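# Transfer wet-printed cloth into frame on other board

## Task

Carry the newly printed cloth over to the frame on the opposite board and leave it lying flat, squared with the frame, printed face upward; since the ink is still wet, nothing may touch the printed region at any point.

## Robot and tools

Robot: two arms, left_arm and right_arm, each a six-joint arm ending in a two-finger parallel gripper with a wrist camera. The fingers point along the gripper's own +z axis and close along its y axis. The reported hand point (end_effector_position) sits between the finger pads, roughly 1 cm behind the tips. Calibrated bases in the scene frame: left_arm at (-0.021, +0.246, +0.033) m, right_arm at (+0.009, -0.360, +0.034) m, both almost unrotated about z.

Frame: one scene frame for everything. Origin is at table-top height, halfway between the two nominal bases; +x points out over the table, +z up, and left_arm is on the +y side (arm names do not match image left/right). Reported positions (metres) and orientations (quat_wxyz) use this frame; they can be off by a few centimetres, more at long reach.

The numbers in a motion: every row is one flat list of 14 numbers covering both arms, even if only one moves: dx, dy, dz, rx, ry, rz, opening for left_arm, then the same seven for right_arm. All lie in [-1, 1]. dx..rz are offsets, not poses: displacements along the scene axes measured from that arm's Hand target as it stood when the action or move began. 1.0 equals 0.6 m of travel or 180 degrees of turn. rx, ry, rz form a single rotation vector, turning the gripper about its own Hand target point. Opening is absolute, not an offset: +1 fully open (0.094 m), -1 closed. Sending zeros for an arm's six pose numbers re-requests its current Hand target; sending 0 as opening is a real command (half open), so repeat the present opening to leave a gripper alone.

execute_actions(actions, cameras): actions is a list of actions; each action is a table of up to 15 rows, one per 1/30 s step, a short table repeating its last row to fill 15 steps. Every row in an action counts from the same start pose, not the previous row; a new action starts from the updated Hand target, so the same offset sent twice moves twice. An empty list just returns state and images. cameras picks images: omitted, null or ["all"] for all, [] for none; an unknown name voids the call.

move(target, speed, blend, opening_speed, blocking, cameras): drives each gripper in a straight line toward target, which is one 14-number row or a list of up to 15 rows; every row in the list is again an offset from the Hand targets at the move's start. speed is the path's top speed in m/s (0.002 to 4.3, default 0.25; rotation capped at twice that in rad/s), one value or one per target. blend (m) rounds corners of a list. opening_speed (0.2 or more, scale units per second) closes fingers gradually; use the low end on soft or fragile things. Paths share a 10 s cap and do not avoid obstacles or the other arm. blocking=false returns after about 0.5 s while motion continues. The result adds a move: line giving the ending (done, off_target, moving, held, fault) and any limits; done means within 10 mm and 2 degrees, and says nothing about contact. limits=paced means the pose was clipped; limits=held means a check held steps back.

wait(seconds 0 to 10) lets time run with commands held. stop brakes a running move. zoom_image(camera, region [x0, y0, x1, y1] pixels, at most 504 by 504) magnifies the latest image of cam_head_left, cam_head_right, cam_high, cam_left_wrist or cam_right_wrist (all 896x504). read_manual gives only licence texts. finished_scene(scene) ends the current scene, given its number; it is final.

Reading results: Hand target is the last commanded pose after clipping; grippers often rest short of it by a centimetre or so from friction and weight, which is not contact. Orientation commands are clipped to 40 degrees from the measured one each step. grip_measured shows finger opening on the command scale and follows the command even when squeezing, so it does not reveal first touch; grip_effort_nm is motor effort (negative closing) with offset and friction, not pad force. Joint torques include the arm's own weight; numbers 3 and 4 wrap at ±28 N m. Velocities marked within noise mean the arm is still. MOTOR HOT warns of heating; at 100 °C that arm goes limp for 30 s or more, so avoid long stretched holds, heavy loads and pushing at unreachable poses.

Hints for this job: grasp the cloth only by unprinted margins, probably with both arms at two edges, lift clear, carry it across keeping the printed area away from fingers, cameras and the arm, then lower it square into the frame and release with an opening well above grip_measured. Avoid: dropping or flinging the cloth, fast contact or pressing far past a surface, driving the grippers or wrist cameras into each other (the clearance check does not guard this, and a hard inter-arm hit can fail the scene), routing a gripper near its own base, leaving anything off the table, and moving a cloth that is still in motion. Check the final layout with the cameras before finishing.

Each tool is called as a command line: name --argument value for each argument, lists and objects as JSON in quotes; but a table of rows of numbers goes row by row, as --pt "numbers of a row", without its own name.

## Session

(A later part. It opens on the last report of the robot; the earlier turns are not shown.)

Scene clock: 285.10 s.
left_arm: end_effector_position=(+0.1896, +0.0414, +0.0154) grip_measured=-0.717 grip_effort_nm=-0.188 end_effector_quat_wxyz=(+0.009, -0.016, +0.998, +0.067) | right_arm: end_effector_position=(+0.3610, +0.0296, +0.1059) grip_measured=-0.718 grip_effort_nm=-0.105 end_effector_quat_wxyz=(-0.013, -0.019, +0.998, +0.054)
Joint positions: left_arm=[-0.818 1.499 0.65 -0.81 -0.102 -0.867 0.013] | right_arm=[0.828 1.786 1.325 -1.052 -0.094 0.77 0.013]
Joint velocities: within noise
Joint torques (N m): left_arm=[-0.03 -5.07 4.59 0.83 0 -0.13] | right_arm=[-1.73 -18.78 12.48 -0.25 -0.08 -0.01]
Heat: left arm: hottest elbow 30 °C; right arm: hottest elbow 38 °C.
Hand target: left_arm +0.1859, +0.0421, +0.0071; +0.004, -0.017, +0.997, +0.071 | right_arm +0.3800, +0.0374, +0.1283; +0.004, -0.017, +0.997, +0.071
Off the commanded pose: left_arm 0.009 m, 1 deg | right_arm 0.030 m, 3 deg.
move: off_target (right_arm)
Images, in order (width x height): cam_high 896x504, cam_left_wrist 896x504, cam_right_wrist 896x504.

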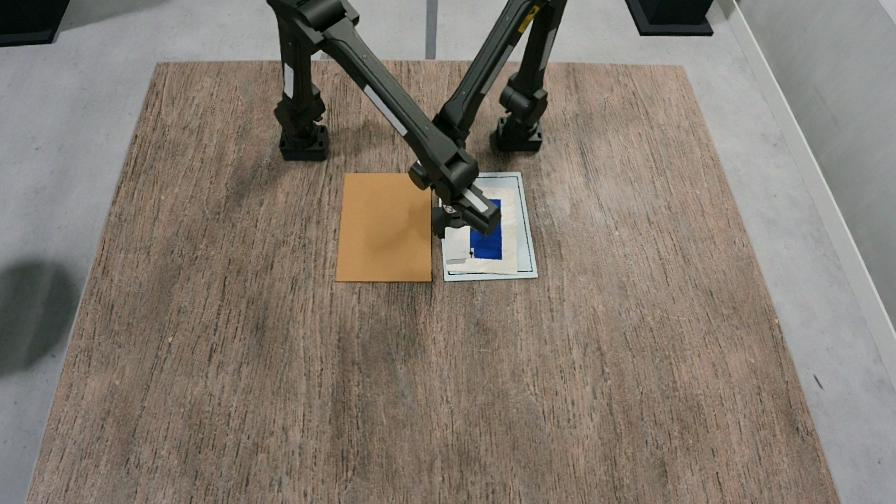

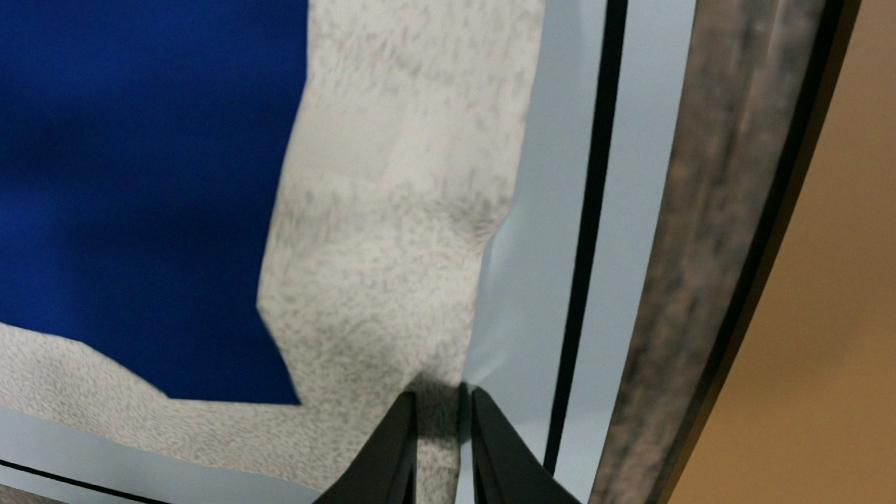

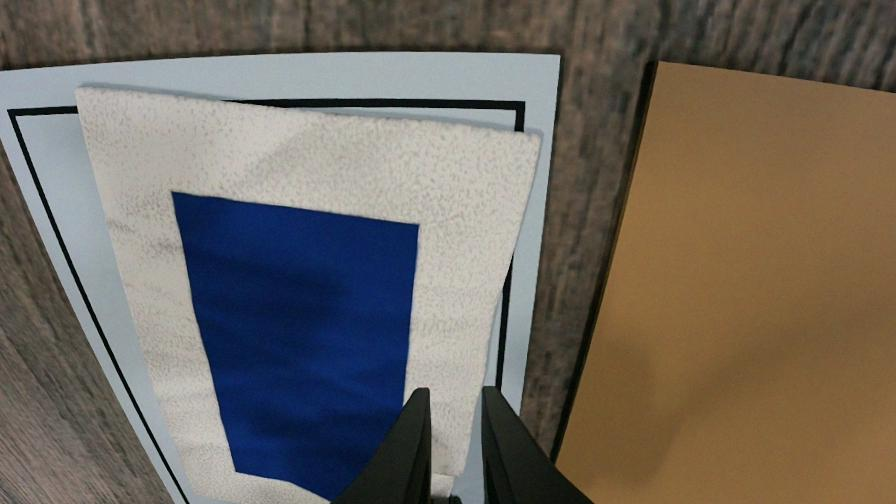

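move --target '[0.01, 0, 0.09, 0, 0, 0, -0.72, 0, 0, 0, 0, 0, 0, -0.72]' --speed 0.04 --cameras '[]'

move --target '[-0.02, 0.28, 0.2, 0, 0, 0, -0.72, 0.1, -0.2, 0.15, 0, 0, 0, -0.72]' --speed 0.15

zoom_image --camera "cam_high" --region '[400, 160, 570, 300]'

zoom_image --camera "cam_head_right" --region '[340, 230, 480, 370]'

Scene clock: 288.70 s.
left_arm: end_effector_position=(+0.1818, +0.0499, +0.0513) grip_measured=-0.718 grip_effort_nm=-0.120 end_effector_quat_wxyz=(-0.002, -0.015, +0.997, +0.080) | right_arm: end_effector_position=(+0.3610, +0.0295, +0.1058) grip_measured=-0.718 grip_effort_nm=-0.105 end_effector_quat_wxyz=(-0.013, -0.020, +0.998, +0.054)
Joint positions: left_arm=[-0.818 1.405 0.678 -0.966 -0.102 -0.867 0.013] | right_arm=[0.828 1.786 1.325 -1.053 -0.094 0.77 0.013]
Joint velocities: within noise
Joint torques (N m): left_arm=[1.49 -6.42 8.1 -0.64 -0.07 0.08] | right_arm=[-1.73 -18.9 12.34 -0.1 -0.04 0.02]
Heat: left arm: hottest elbow 30 °C; right arm: hottest elbow 39 °C.
Hand target: left_arm +0.1919, +0.0421, +0.0611; +0.004, -0.017, +0.997, +0.071 | right_arm +0.3801, +0.0374, +0.1283; +0.004, -0.017, +0.997, +0.071
Off the commanded pose: left_arm 0.016 m, 1 deg | right_arm 0.030 m, 3 deg.
move: off_target (left_arm, right_arm)
No camera images: "cameras" was empty.

Scene clock: 291.10 s.
left_arm: end_effector_position=(+0.1712, +0.2115, +0.1667) grip_measured=-0.718 grip_effort_nm=-0.120 end_effector_quat_wxyz=(-0.008, -0.017, +0.997, +0.077) | right_arm: end_effector_position=(+0.4234, -0.0862, +0.1938) grip_measured=-0.718 grip_effort_nm=-0.105 end_effector_quat_wxyz=(-0.019, -0.017, +0.998, +0.057)
Joint positions: left_arm=[-0.289 0.896 0.654 -1.392 -0.141 -0.338 0.013] | right_arm=[0.567 1.655 1.395 -1.285 -0.118 0.512 0.013]
Joint velocities: within noise
Joint torques (N m): left_arm=[1.79 -2.61 10.66 -0.24 -0.01 0.12] | right_arm=[-1.38 -16.79 13.49 -0.2 -0.11 -0.02]
Heat: left arm: hottest elbow 30 °C; right arm: hottest elbow 39 °C.
Hand target: left_arm +0.1800, +0.2101, +0.1811; +0.004, -0.017, +0.997, +0.071 | right_arm +0.4401, -0.0827, +0.2182; +0.003, -0.017, +0.997, +0.071
Off the commanded pose: left_arm 0.017 m, 2 deg | right_arm 0.030 m, 3 deg.
move: off_target (left_arm, right_arm)

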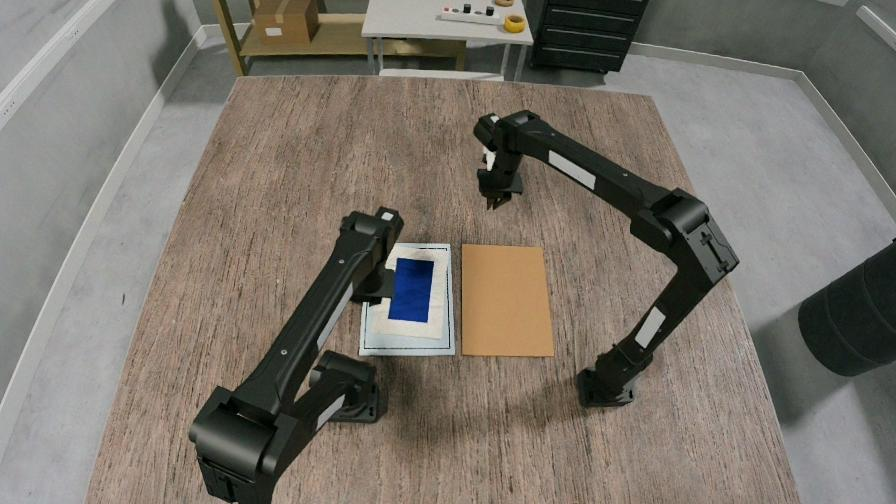

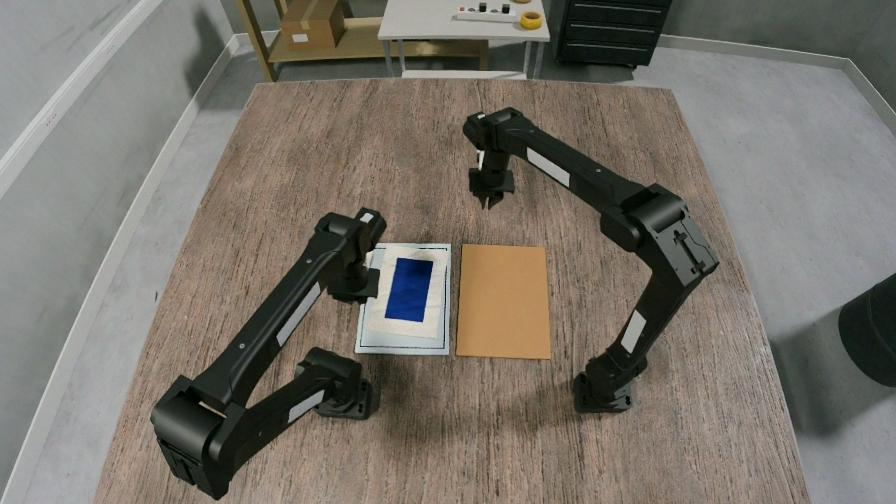

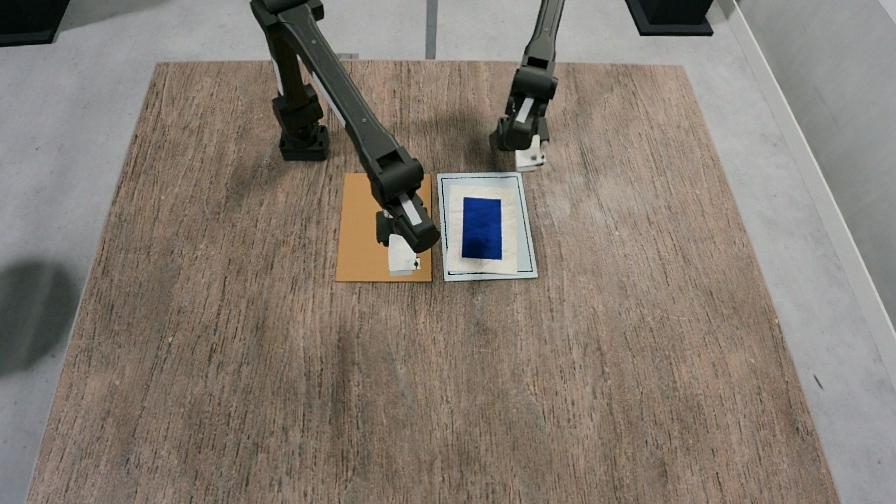

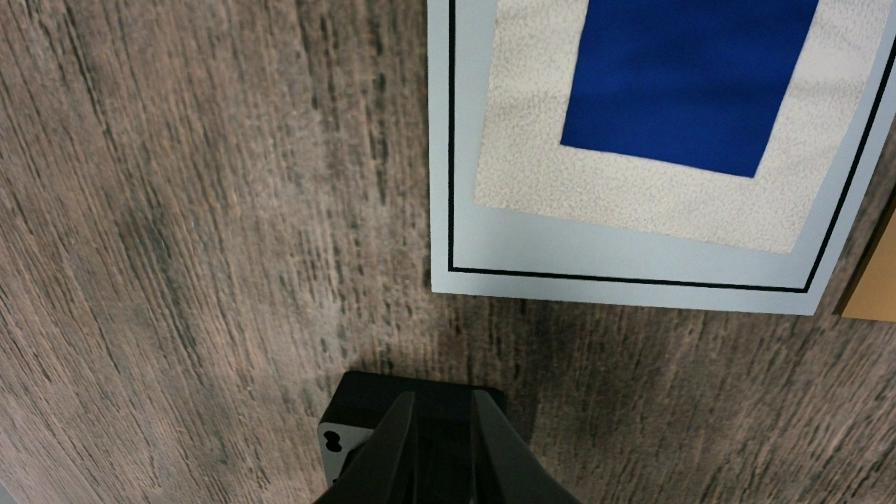

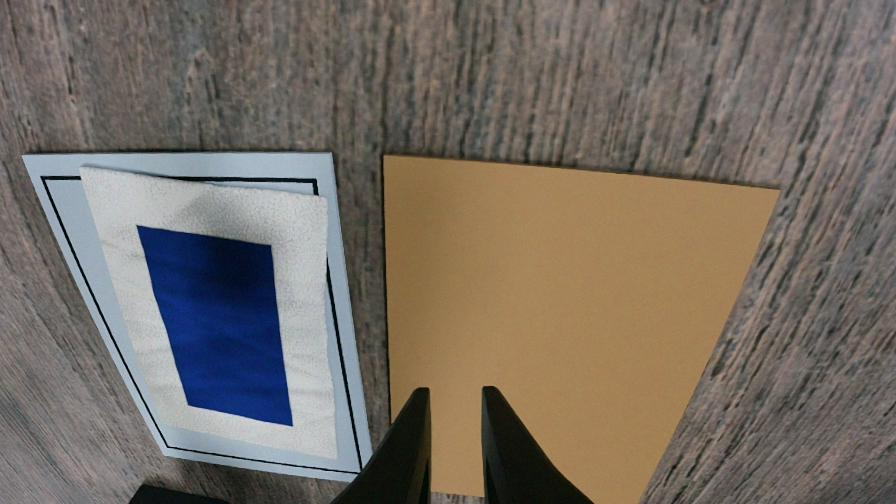

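Scaled by 2.965 from the camera's 896x504 image, which has a finer 1280x720 frame.

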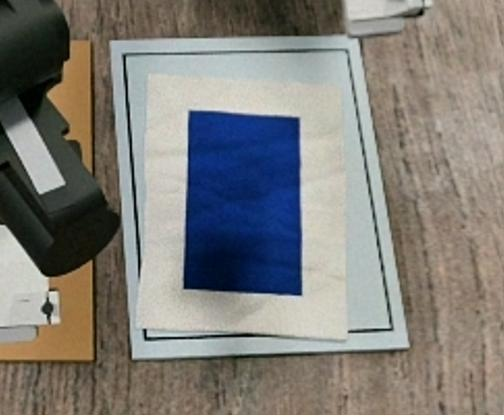

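Scaled by 3.600 from the camera's 896x504 image, which has a finer 1280x720 frame.

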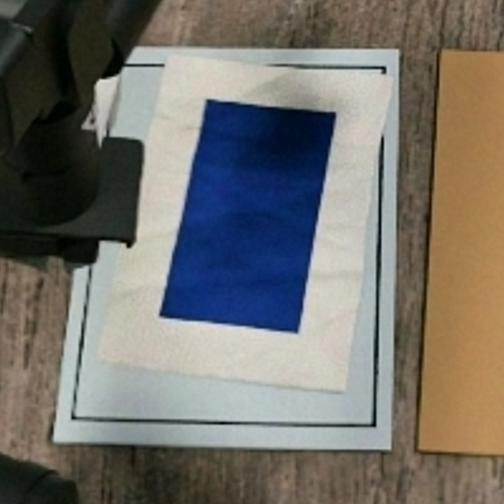

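move --pt "0.0167 0.0107 0 -0.089 0 -0.028 -0.36 -0.0752 0.4545 -0.05 -0.089 0 -0.028 -0.36" --pt "0.0167 0.0107 -0.172 -0.089 0 -0.028 -0.36 -0.0752 0.4545 -0.217 -0.089 0 -0.028 -0.36" --speed 0.12 --blend 0.02

Scene clock: 300.83 s.
left_arm: end_effector_position=(+0.1881, +0.2153, +0.0806) grip_measured=-0.362 grip_effort_nm=0.076 end_effector_quat_wxyz=(+0.003, +0.026, +0.997, -0.068) | right_arm: end_effector_position=(+0.4002, +0.1865, +0.1070) grip_measured=-0.362 grip_effort_nm=0.071 end_effector_quat_wxyz=(+0.008, +0.028, +0.998, -0.060)
Joint positions: left_arm=[-0.023 1.018 0.477 -1.022 0.136 0.017 0.03] | right_arm=[0.992 2.27 2.113 -1.505 0.079 1.031 0.03]
Joint velocities: within noise
Joint torques (N m): left_arm=[2.08 -1.73 6.64 0.98 0.17 0.11] | right_arm=[0.91 -23.24 8.77 0.2 0.28 0.16]
Heat: left arm: hottest elbow 31 °C; right arm: hottest elbow 38 °C.
Hand target: left_arm +0.1899, +0.2165, +0.0778; +0.005, +0.026, +0.997, -0.069 | right_arm +0.3950, +0.1901, +0.0880; +0.004, +0.027, +0.997, -0.069
Off the commanded pose: left_arm 0.004 m, 0 deg | right_arm 0.020 m, 1 deg.
move: off_target (right_arm)

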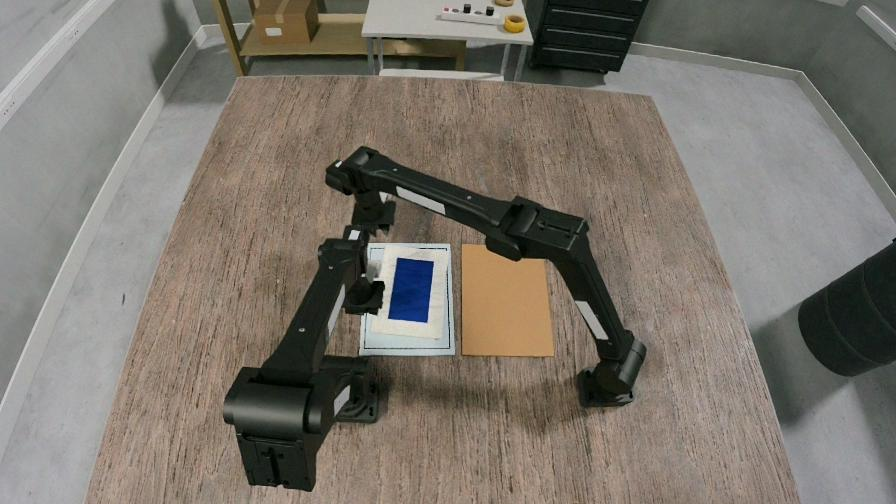

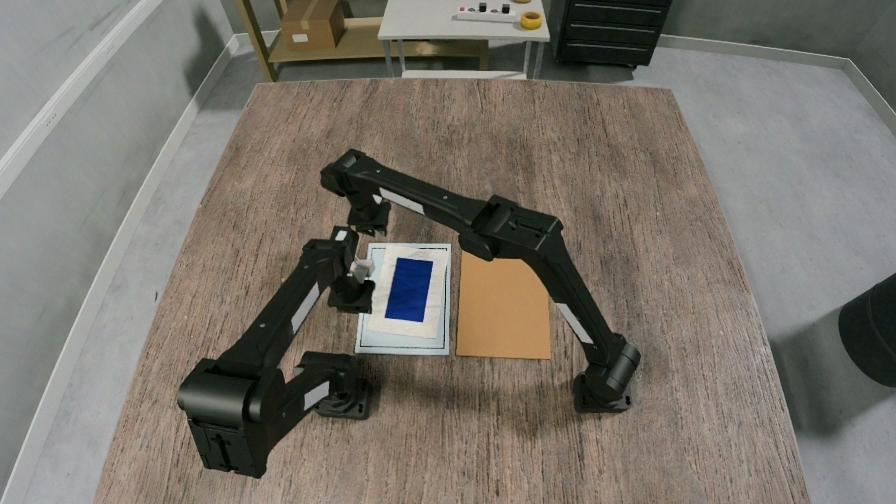

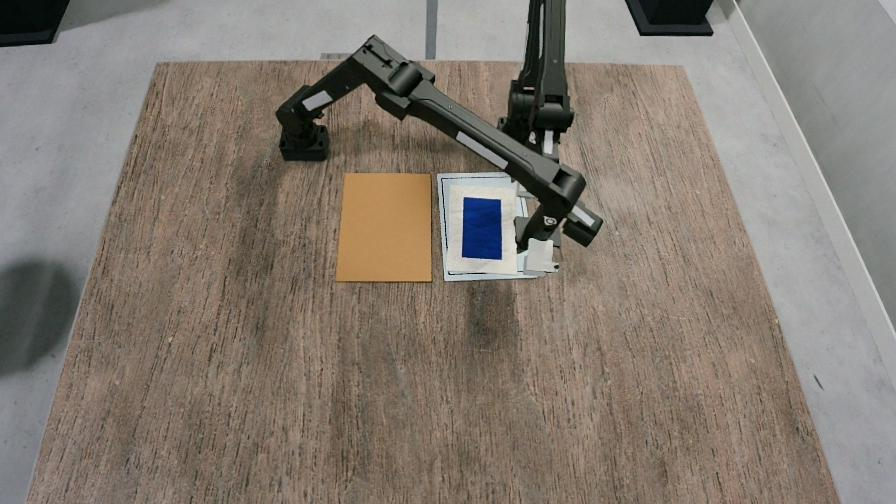

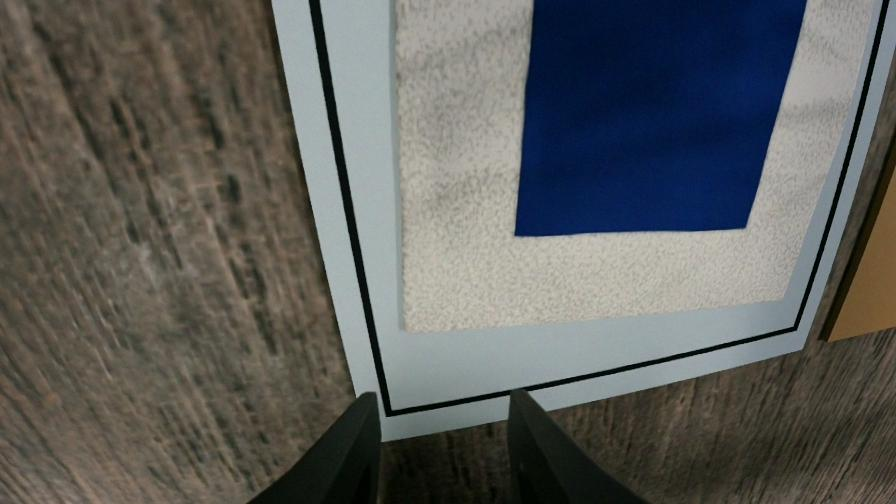

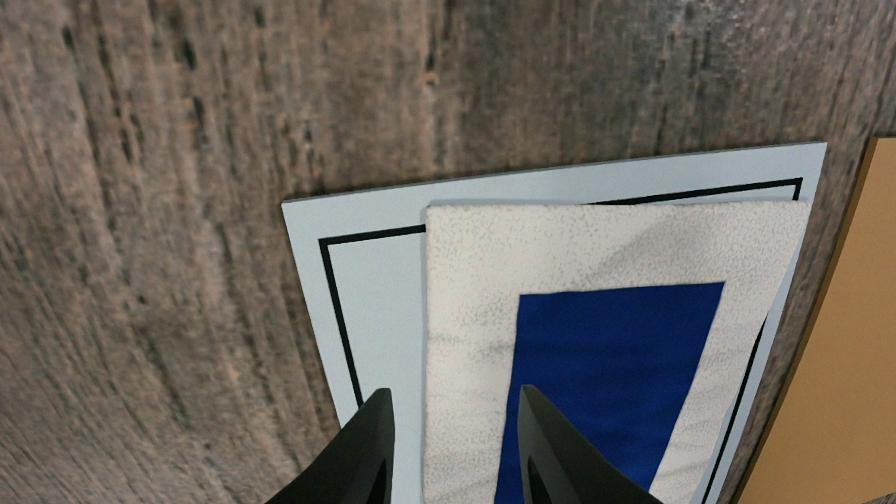

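move --target '[0.0085, 0, -0.088, 0, 0, 0, -0.36, -0.0083, -0.0202, -0.1, 0, 0, 0, -0.36]' --speed 0.06 --cameras '["cam_left_wrist", "cam_right_wrist"]'

Scene clock: 303.77 s.
left_arm: end_effector_position=(+0.1945, +0.2151, +0.0281) grip_measured=-0.362 grip_effort_nm=0.071 end_effector_quat_wxyz=(+0.004, +0.026, +0.997, -0.068) | right_arm: end_effector_position=(+0.3952, +0.1790, +0.0511) grip_measured=-0.362 grip_effort_nm=0.076 end_effector_quat_wxyz=(+0.011, +0.029, +0.998, -0.056)
Joint positions: left_arm=[-0.023 1.182 0.407 -0.785 0.136 0.017 0.03] | right_arm=[0.992 2.276 1.973 -1.351 0.079 1.031 0.03]
Joint velocities: within noise
Joint torques (N m): left_arm=[1.32 -2.49 5.24 1.05 0.23 0.12] | right_arm=[0.32 -22.95 8.1 0.4 0.28 0.15]
Heat: left arm: hottest elbow 30 °C; right arm: hottest elbow 38 °C.
Hand target: left_arm +0.1951, +0.2165, +0.0250; +0.005, +0.026, +0.997, -0.069 | right_arm +0.3900, +0.1780, +0.0279; +0.004, +0.027, +0.997, -0.069
Off the commanded pose: left_arm 0.003 m, 0 deg | right_arm 0.024 m, 2 deg.
move: off_target (right_arm)
Images, in order (width x height): cam_left_wrist 896x504, cam_right_wrist 896x504.

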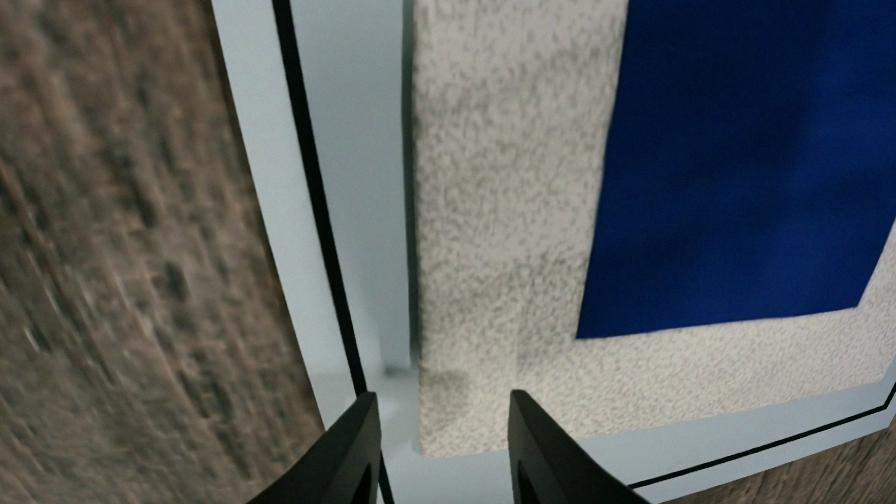

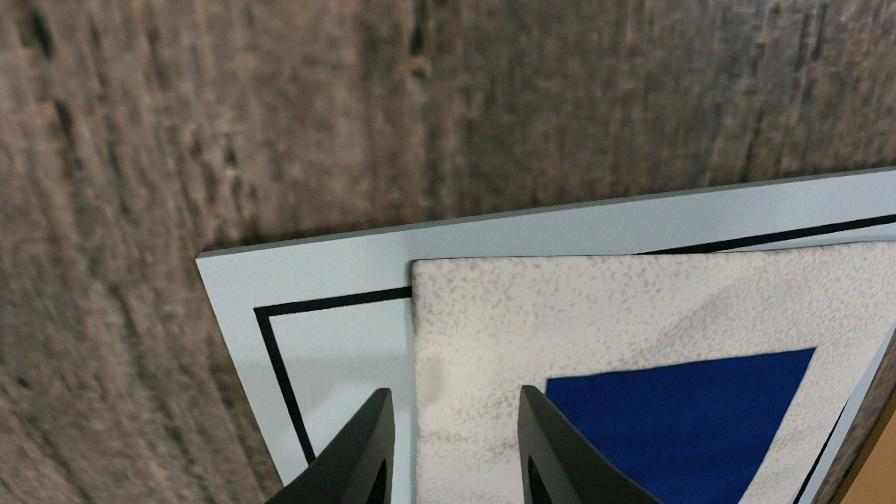

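move --target '[0, 0, -0.008, 0, 0, 0, -0.36, -0.004, 0, -0.03, 0, 0, 0, -0.36]' --speed 0.05 --cameras '["cam_left_wrist", "cam_right_wrist"]'

Scene clock: 305.40 s.
left_arm: end_effector_position=(+0.1948, +0.2150, +0.0235) grip_measured=-0.362 grip_effort_nm=0.071 end_effector_quat_wxyz=(+0.005, +0.026, +0.997, -0.068) | right_arm: end_effector_position=(+0.3946, +0.1781, +0.0325) grip_measured=-0.362 grip_effort_nm=0.071 end_effector_quat_wxyz=(+0.011, +0.028, +0.998, -0.057)
Joint positions: left_arm=[-0.023 1.199 0.401 -0.763 0.136 0.017 0.03] | right_arm=[0.992 2.292 1.951 -1.314 0.079 1.031 0.03]
Joint velocities: within noise
Joint torques (N m): left_arm=[1.79 -2.84 5.38 1.11 0.24 0.13] | right_arm=[0.5 -22.77 7.97 0.34 0.26 0.17]
Heat: left arm: hottest elbow 30 °C; right arm: hottest elbow 38 °C.
Hand target: left_arm +0.1951, +0.2165, +0.0203; +0.005, +0.026, +0.997, -0.069 | right_arm +0.3876, +0.1780, +0.0101; +0.004, +0.027, +0.997, -0.068
Off the commanded pose: left_arm 0.004 m, 0 deg | right_arm 0.024 m, 2 deg.
move: off_target (right_arm)
Images, in order (width x height): cam_left_wrist 896x504, cam_right_wrist 896x504.

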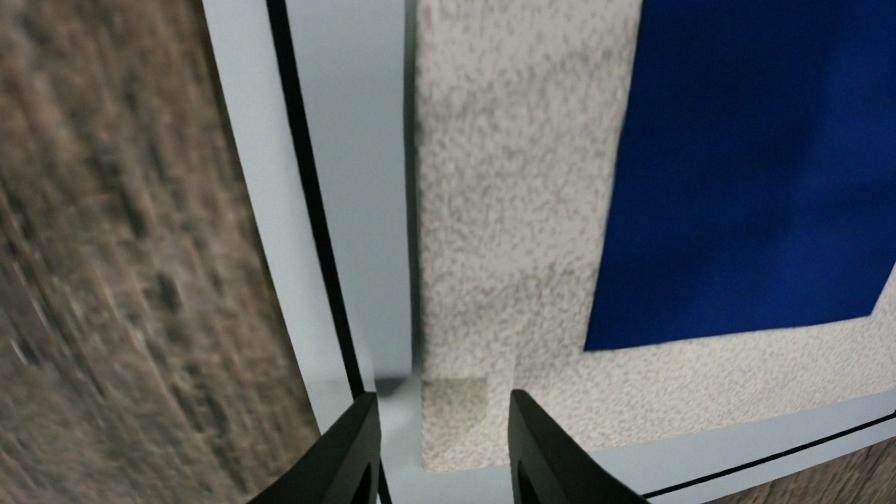

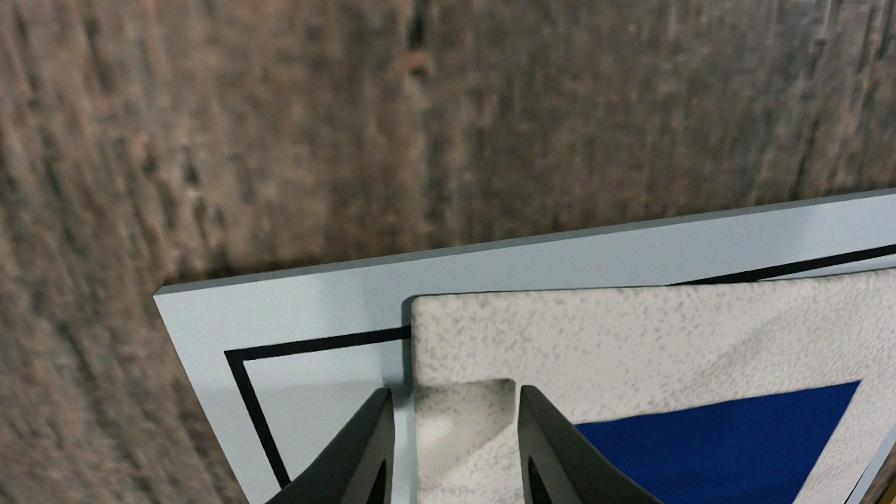

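move --target '[0, 0, 0, 0, 0, 0, -0.36, 0, 0.02, 0.006, 0, 0, 0, -0.36]' --speed 0.05 --cameras '["cam_right_wrist"]'

Scene clock: 306.90 s.
left_arm: end_effector_position=(+0.1949, +0.2150, +0.0235) grip_measured=-0.362 grip_effort_nm=0.076 end_effector_quat_wxyz=(+0.005, +0.026, +0.997, -0.068) | right_arm: end_effector_position=(+0.3934, +0.1768, +0.0289) grip_measured=-0.362 grip_effort_nm=0.066 end_effector_quat_wxyz=(+0.008, +0.032, +0.998, -0.062)
Joint positions: left_arm=[-0.023 1.199 0.401 -0.762 0.136 0.017 0.03] | right_arm=[0.993 2.299 1.955 -1.322 0.079 1.039 0.03]
Joint velocities: within noise
Joint torques (N m): left_arm=[1.67 -3.6 5.2 0.91 0.19 0.13] | right_arm=[1.55 -21.36 12.08 -0.43 0.18 0.16]
Heat: left arm: hottest elbow 30 °C; right arm: hottest elbow 38 °C.
Hand target: left_arm +0.1951, +0.2165, +0.0203; +0.005, +0.026, +0.997, -0.069 | right_arm +0.3876, +0.1900, +0.0137; +0.004, +0.027, +0.997, -0.068
Off the commanded pose: left_arm 0.004 m, 0 deg | right_arm 0.021 m, 1 deg.
move: off_target (right_arm)
Images, in order (width x height): cam_right_wrist 896x504.

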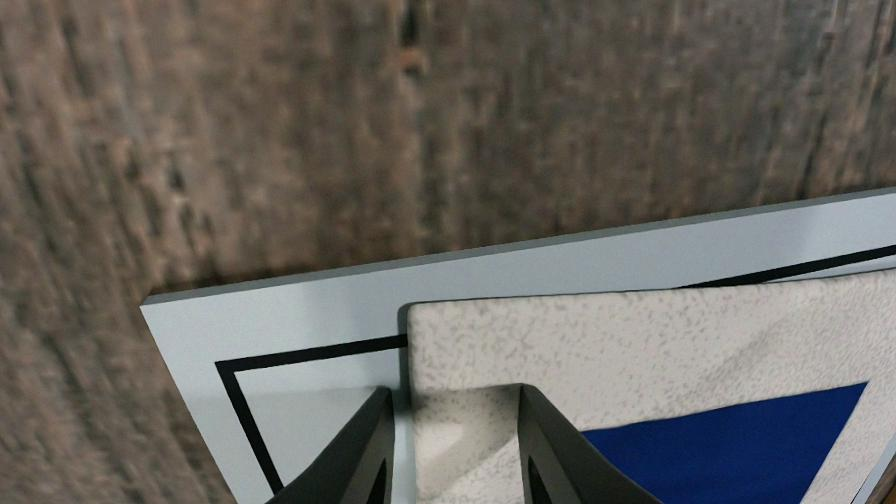

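move --target '[0, 0, -0.022, 0, 0, 0, -0.36, 0, 0, -0.004, 0, 0, 0, -0.36]' --speed 0.04 --cameras '["cam_left_wrist", "cam_right_wrist"]'

move --target '[0, 0, 0, 0, 0, 0, -0.7, 0, 0, 0, 0, 0, 0, -0.6]' --opening_speed 0.25 --cameras '["cam_left_wrist", "cam_right_wrist"]'

Scene clock: 308.33 s.
left_arm: end_effector_position=(+0.1946, +0.2149, +0.0161) grip_measured=-0.362 grip_effort_nm=0.071 end_effector_quat_wxyz=(+0.004, +0.026, +0.997, -0.068) | right_arm: end_effector_position=(+0.3934, +0.1768, +0.0288) grip_measured=-0.362 grip_effort_nm=0.071 end_effector_quat_wxyz=(+0.008, +0.033, +0.998, -0.062)
Joint positions: left_arm=[-0.023 1.224 0.391 -0.728 0.137 0.018 0.03] | right_arm=[0.993 2.3 1.955 -1.323 0.079 1.04 0.03]
Joint velocities: within noise
Joint torques (N m): left_arm=[1.2 -1.79 4.4 2.19 0.18 0.13] | right_arm=[1.08 -21.48 11.95 -0.25 0.17 0.14]
Heat: left arm: hottest elbow 30 °C; right arm: hottest elbow 38 °C.
Hand target: left_arm +0.1950, +0.2165, +0.0070; +0.005, +0.026, +0.997, -0.069 | right_arm +0.3876, +0.1900, +0.0113; +0.004, +0.027, +0.997, -0.068
Off the commanded pose: left_arm 0.009 m, 0 deg | right_arm 0.023 m, 1 deg.
move: off_target (right_arm)
Images, in order (width x height): cam_left_wrist 896x504, cam_right_wrist 896x504.

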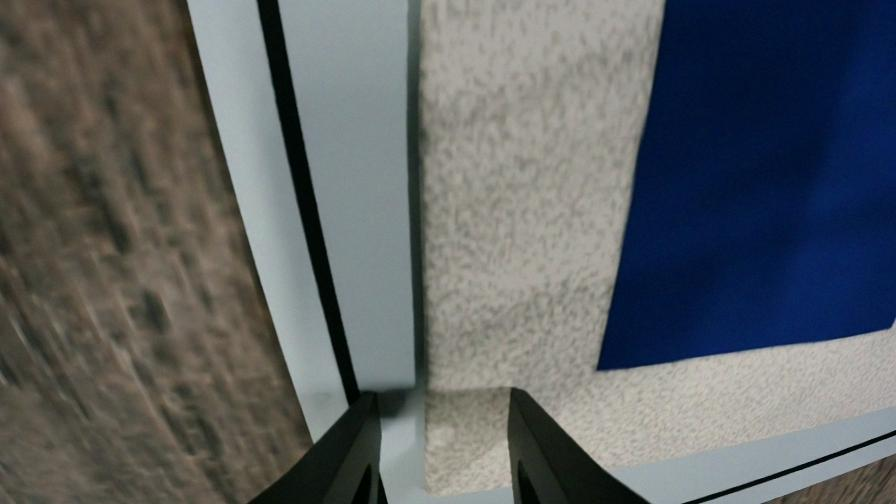

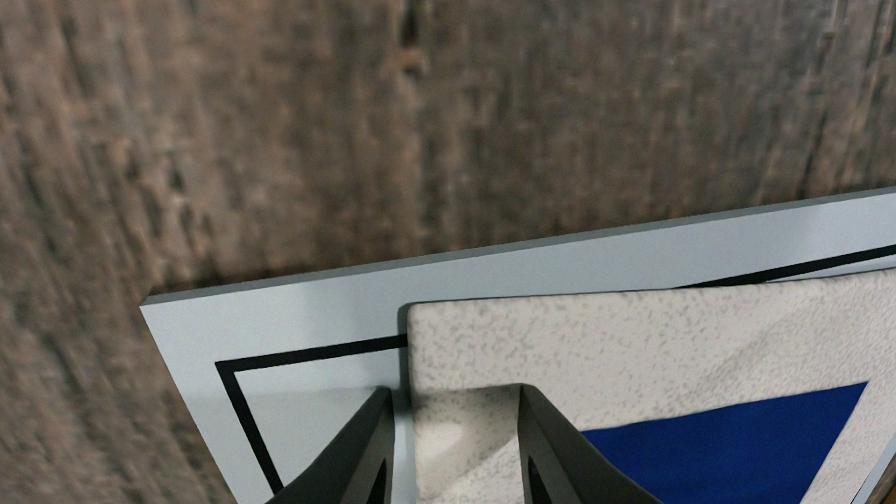

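Scene clock: 309.97 s.
left_arm: end_effector_position=(+0.1983, +0.2145, +0.0151) grip_measured=-0.696 grip_effort_nm=-0.173 end_effector_quat_wxyz=(+0.011, +0.025, +0.997, -0.072) | right_arm: end_effector_position=(+0.3925, +0.1773, +0.0281) grip_measured=-0.598 grip_effort_nm=-0.125 end_effector_quat_wxyz=(+0.007, +0.032, +0.998, -0.062)
Joint positions: left_arm=[-0.019 1.231 0.391 -0.71 0.144 0.018 0.014] | right_arm=[0.994 2.301 1.955 -1.323 0.079 1.04 0.019]
Joint velocities: within noise
Joint torques (N m): left_arm=[0.73 -2.26 4.66 1.2 -0.1 0.08] | right_arm=[1.2 -21.42 11.84 -0.32 0.19 0.14]
Heat: left arm: hottest elbow 30 °C; right arm: hottest elbow 38 °C.
Hand target: left_arm +0.1951, +0.2165, +0.0070; +0.005, +0.026, +0.997, -0.069 | right_arm +0.3875, +0.1900, +0.0112; +0.004, +0.027, +0.997, -0.069
Off the commanded pose: left_arm 0.009 m, 1 deg | right_arm 0.022 m, 1 deg.
move: off_target (right_arm)
Images, in order (width x height): cam_left_wrist 896x504, cam_right_wrist 896x504.

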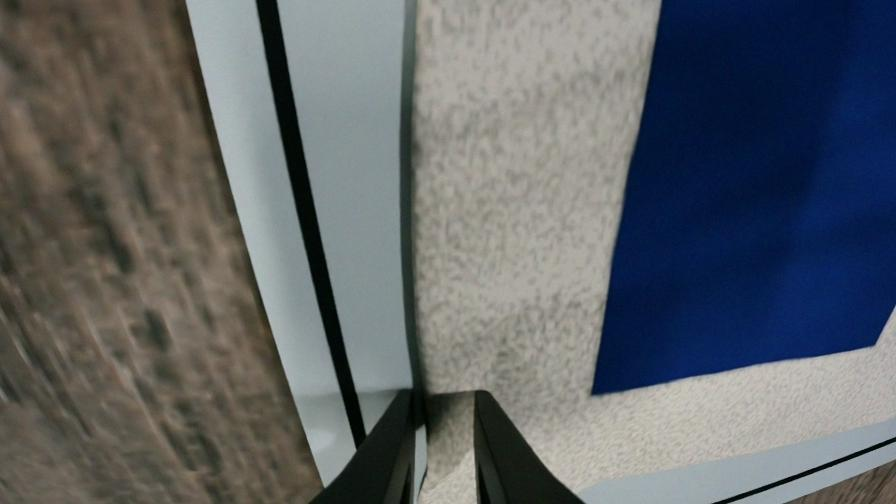

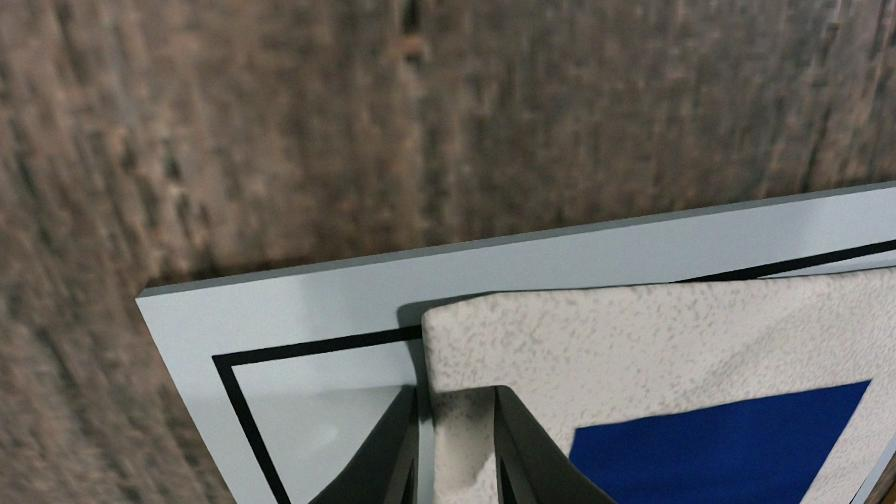

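move --target '[0, -0.008, 0, 0, 0, 0, -1, 0, 0, 0, 0, 0, 0, -0.85]' --opening_speed 0.25 --speed 0.02 --cameras '["cam_left_wrist", "cam_right_wrist"]'

move --target '[0, 0, 0, 0, 0, 0, -1, 0, 0, 0, 0, 0, 0, -1]' --opening_speed 0.25 --cameras '["cam_left_wrist", "cam_right_wrist", "cam_high"]'

Scene clock: 311.97 s.
left_arm: end_effector_position=(+0.1981, +0.2102, +0.0157) grip_measured=-0.951 grip_effort_nm=-0.999 end_effector_quat_wxyz=(+0.011, +0.027, +0.997, -0.077) | right_arm: end_effector_position=(+0.3920, +0.1788, +0.0290) grip_measured=-0.848 grip_effort_nm=-0.125 end_effector_quat_wxyz=(+0.008, +0.031, +0.998, -0.061)
Joint positions: left_arm=[-0.031 1.229 0.391 -0.71 0.153 0.01 0.002] | right_arm=[0.996 2.301 1.958 -1.323 0.079 1.04 0.007]
Joint velocities: within noise
Joint torques (N m): left_arm=[0.85 -1.61 4.51 1.48 -0.4 -0.05] | right_arm=[1.08 -21.89 11.64 -0.32 0.22 0.19]
Heat: left arm: hottest elbow 30 °C; right arm: hottest elbow 38 °C.
Hand target: left_arm +0.1951, +0.2117, +0.0071; +0.005, +0.026, +0.997, -0.069 | right_arm +0.3875, +0.1899, +0.0111; +0.004, +0.027, +0.997, -0.069
Off the commanded pose: left_arm 0.009 m, 1 deg | right_arm 0.022 m, 1 deg.
move: off_target (right_arm)
Images, in order (width x height): cam_left_wrist 896x504, cam_right_wrist 896x504.

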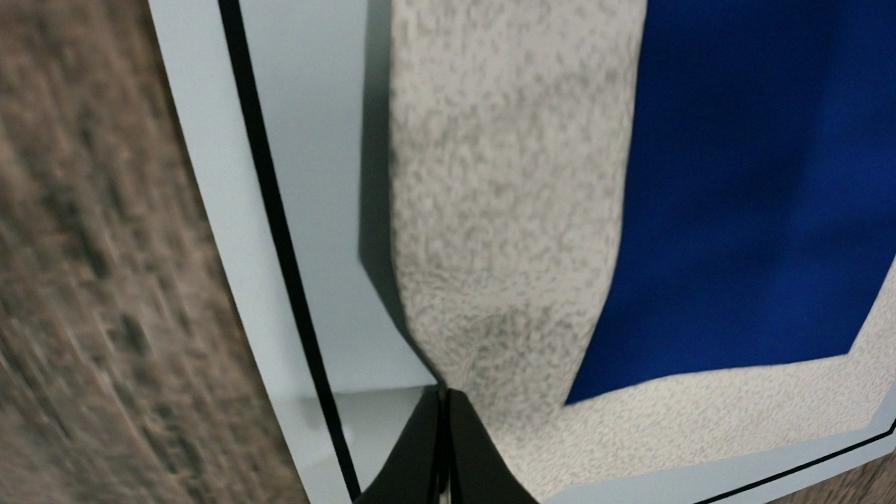

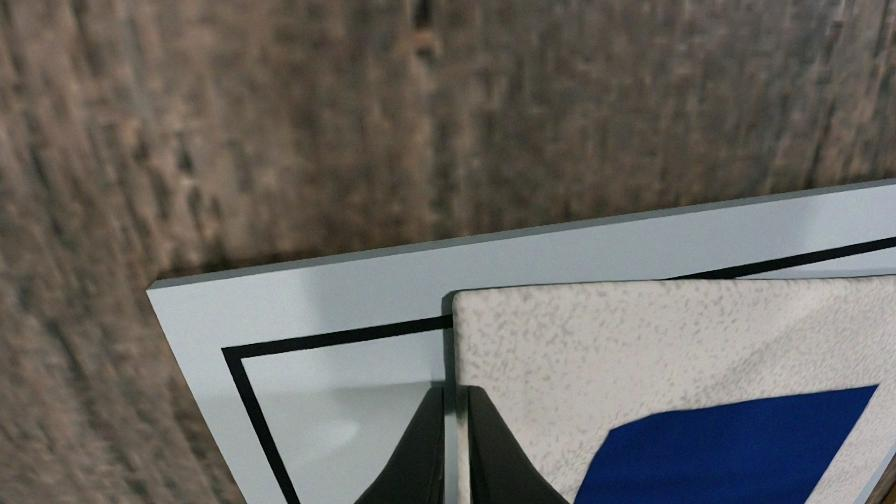

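Scene clock: 312.80 s.
left_arm: end_effector_position=(+0.1981, +0.2102, +0.0158) grip_measured=-0.955 grip_effort_nm=-1.057 end_effector_quat_wxyz=(+0.011, +0.027, +0.997, -0.077) | right_arm: end_effector_position=(+0.3920, +0.1792, +0.0292) grip_measured=-0.983 grip_effort_nm=-0.906 end_effector_quat_wxyz=(+0.008, +0.031, +0.998, -0.061)
Joint positions: left_arm=[-0.031 1.228 0.391 -0.71 0.153 0.01 0.002] | right_arm=[0.997 2.301 1.958 -1.323 0.079 1.04 0.001]
Joint velocities: within noise
Joint torques (N m): left_arm=[0.5 -1.49 4.63 1.48 -0.42 -0.05] | right_arm=[1.08 -21.71 11.85 -0.31 0.23 0.15]
Heat: left arm: hottest elbow 30 °C; right arm: hottest elbow 38 °C.
Hand target: left_arm +0.1951, +0.2117, +0.0070; +0.005, +0.026, +0.997, -0.069 | right_arm +0.3875, +0.1899, +0.0111; +0.004, +0.027, +0.997, -0.069
Off the commanded pose: left_arm 0.009 m, 1 deg | right_arm 0.022 m, 1 deg.
move: off_target (right_arm)
Images, in order (width x height): cam_high 896x504, cam_left_wrist 896x504, cam_right_wrist 896x504.

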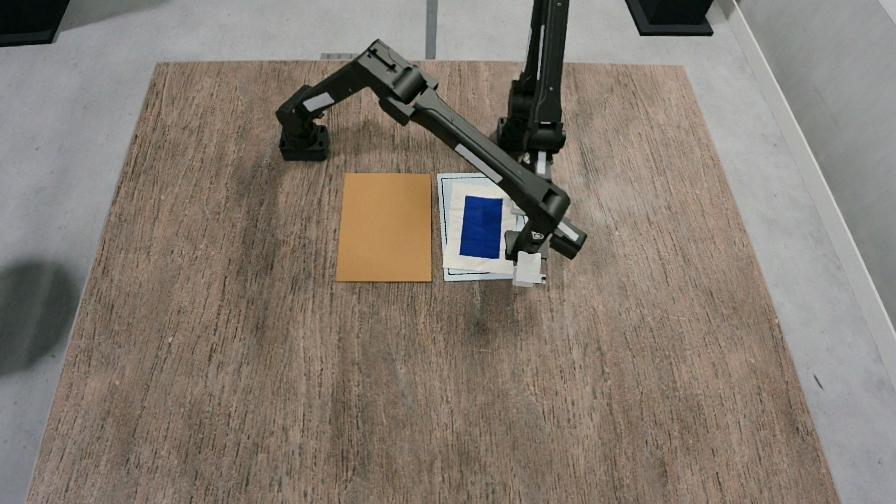

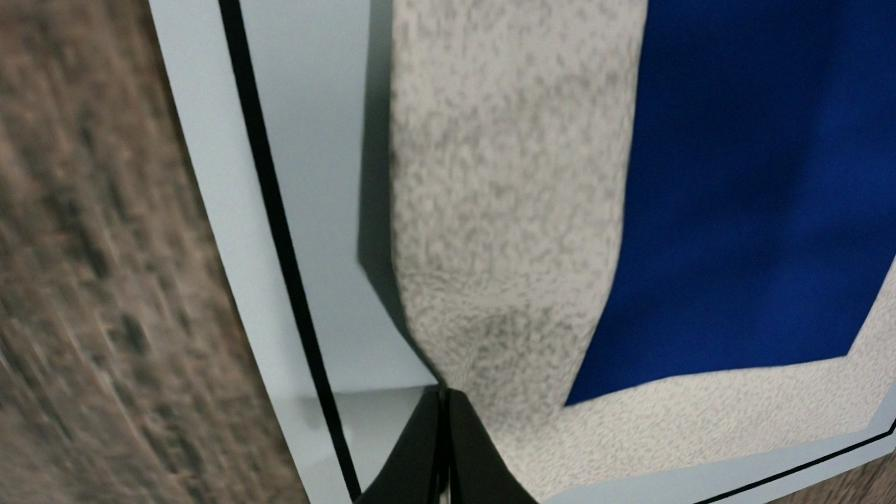

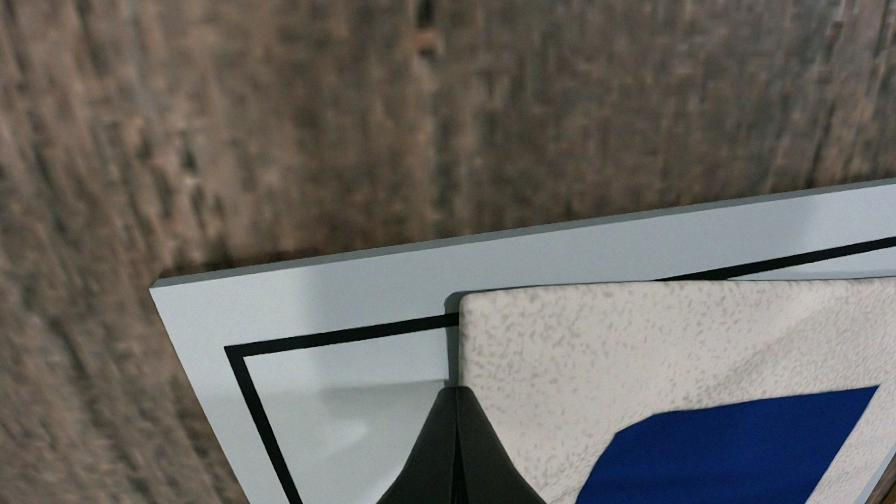

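move --pt "0 0 0 0 0 0 -1 0.005 0 0.07 0 0 0 -1" --pt "0 0 0 0 0 0 -1 0.005 -0.04 0.05 0 0 0 -0.36" --speed 0.06 --cameras '["cam_left_wrist", "cam_right_wrist"]'

Scene clock: 316.27 s.
left_arm: end_effector_position=(+0.1981, +0.2102, +0.0158) grip_measured=-0.955 grip_effort_nm=-1.057 end_effector_quat_wxyz=(+0.011, +0.027, +0.997, -0.077) | right_arm: end_effector_position=(+0.3852, +0.1689, +0.0342) grip_measured=-0.362 grip_effort_nm=0.076 end_effector_quat_wxyz=(+0.000, +0.026, +0.997, -0.075)
Joint positions: left_arm=[-0.031 1.228 0.391 -0.71 0.153 0.01 0.002] | right_arm=[0.997 2.284 1.939 -1.353 0.08 1.032 0.03]
Joint velocities: within noise
Joint torques (N m): left_arm=[0.32 -1.67 4.71 1.62 -0.44 -0.06] | right_arm=[-1.08 -26.58 7.71 0.2 0.28 0]
Heat: left arm: hottest elbow 30 °C; right arm: hottest elbow 38 °C.
Hand target: left_arm +0.1951, +0.2117, +0.0070; +0.005, +0.026, +0.997, -0.069 | right_arm +0.3906, +0.1660, +0.0413; +0.004, +0.027, +0.997, -0.068
Off the commanded pose: left_arm 0.009 m, 1 deg | right_arm 0.009 m, 1 deg.
move: done
Images, in order (width x height): cam_left_wrist 896x504, cam_right_wrist 896x504.

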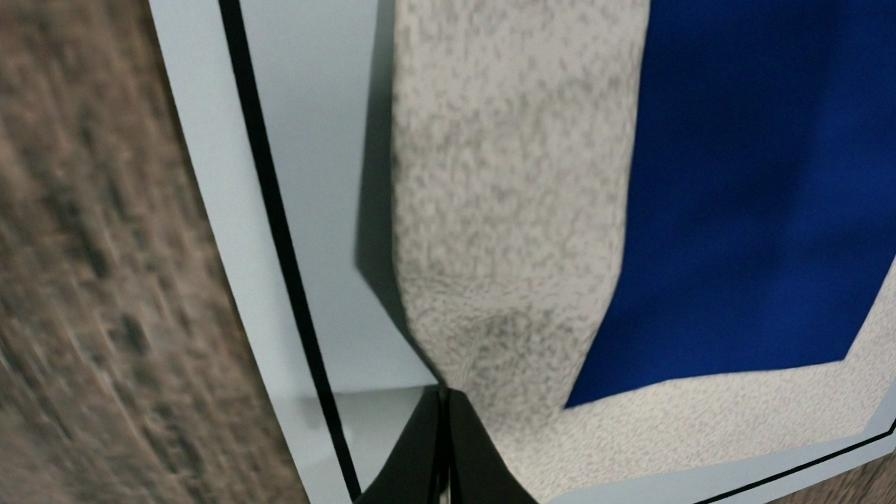

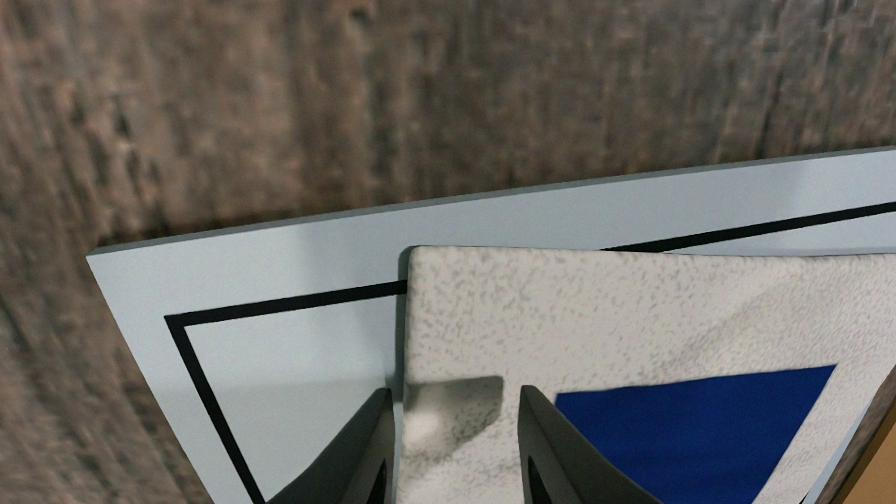

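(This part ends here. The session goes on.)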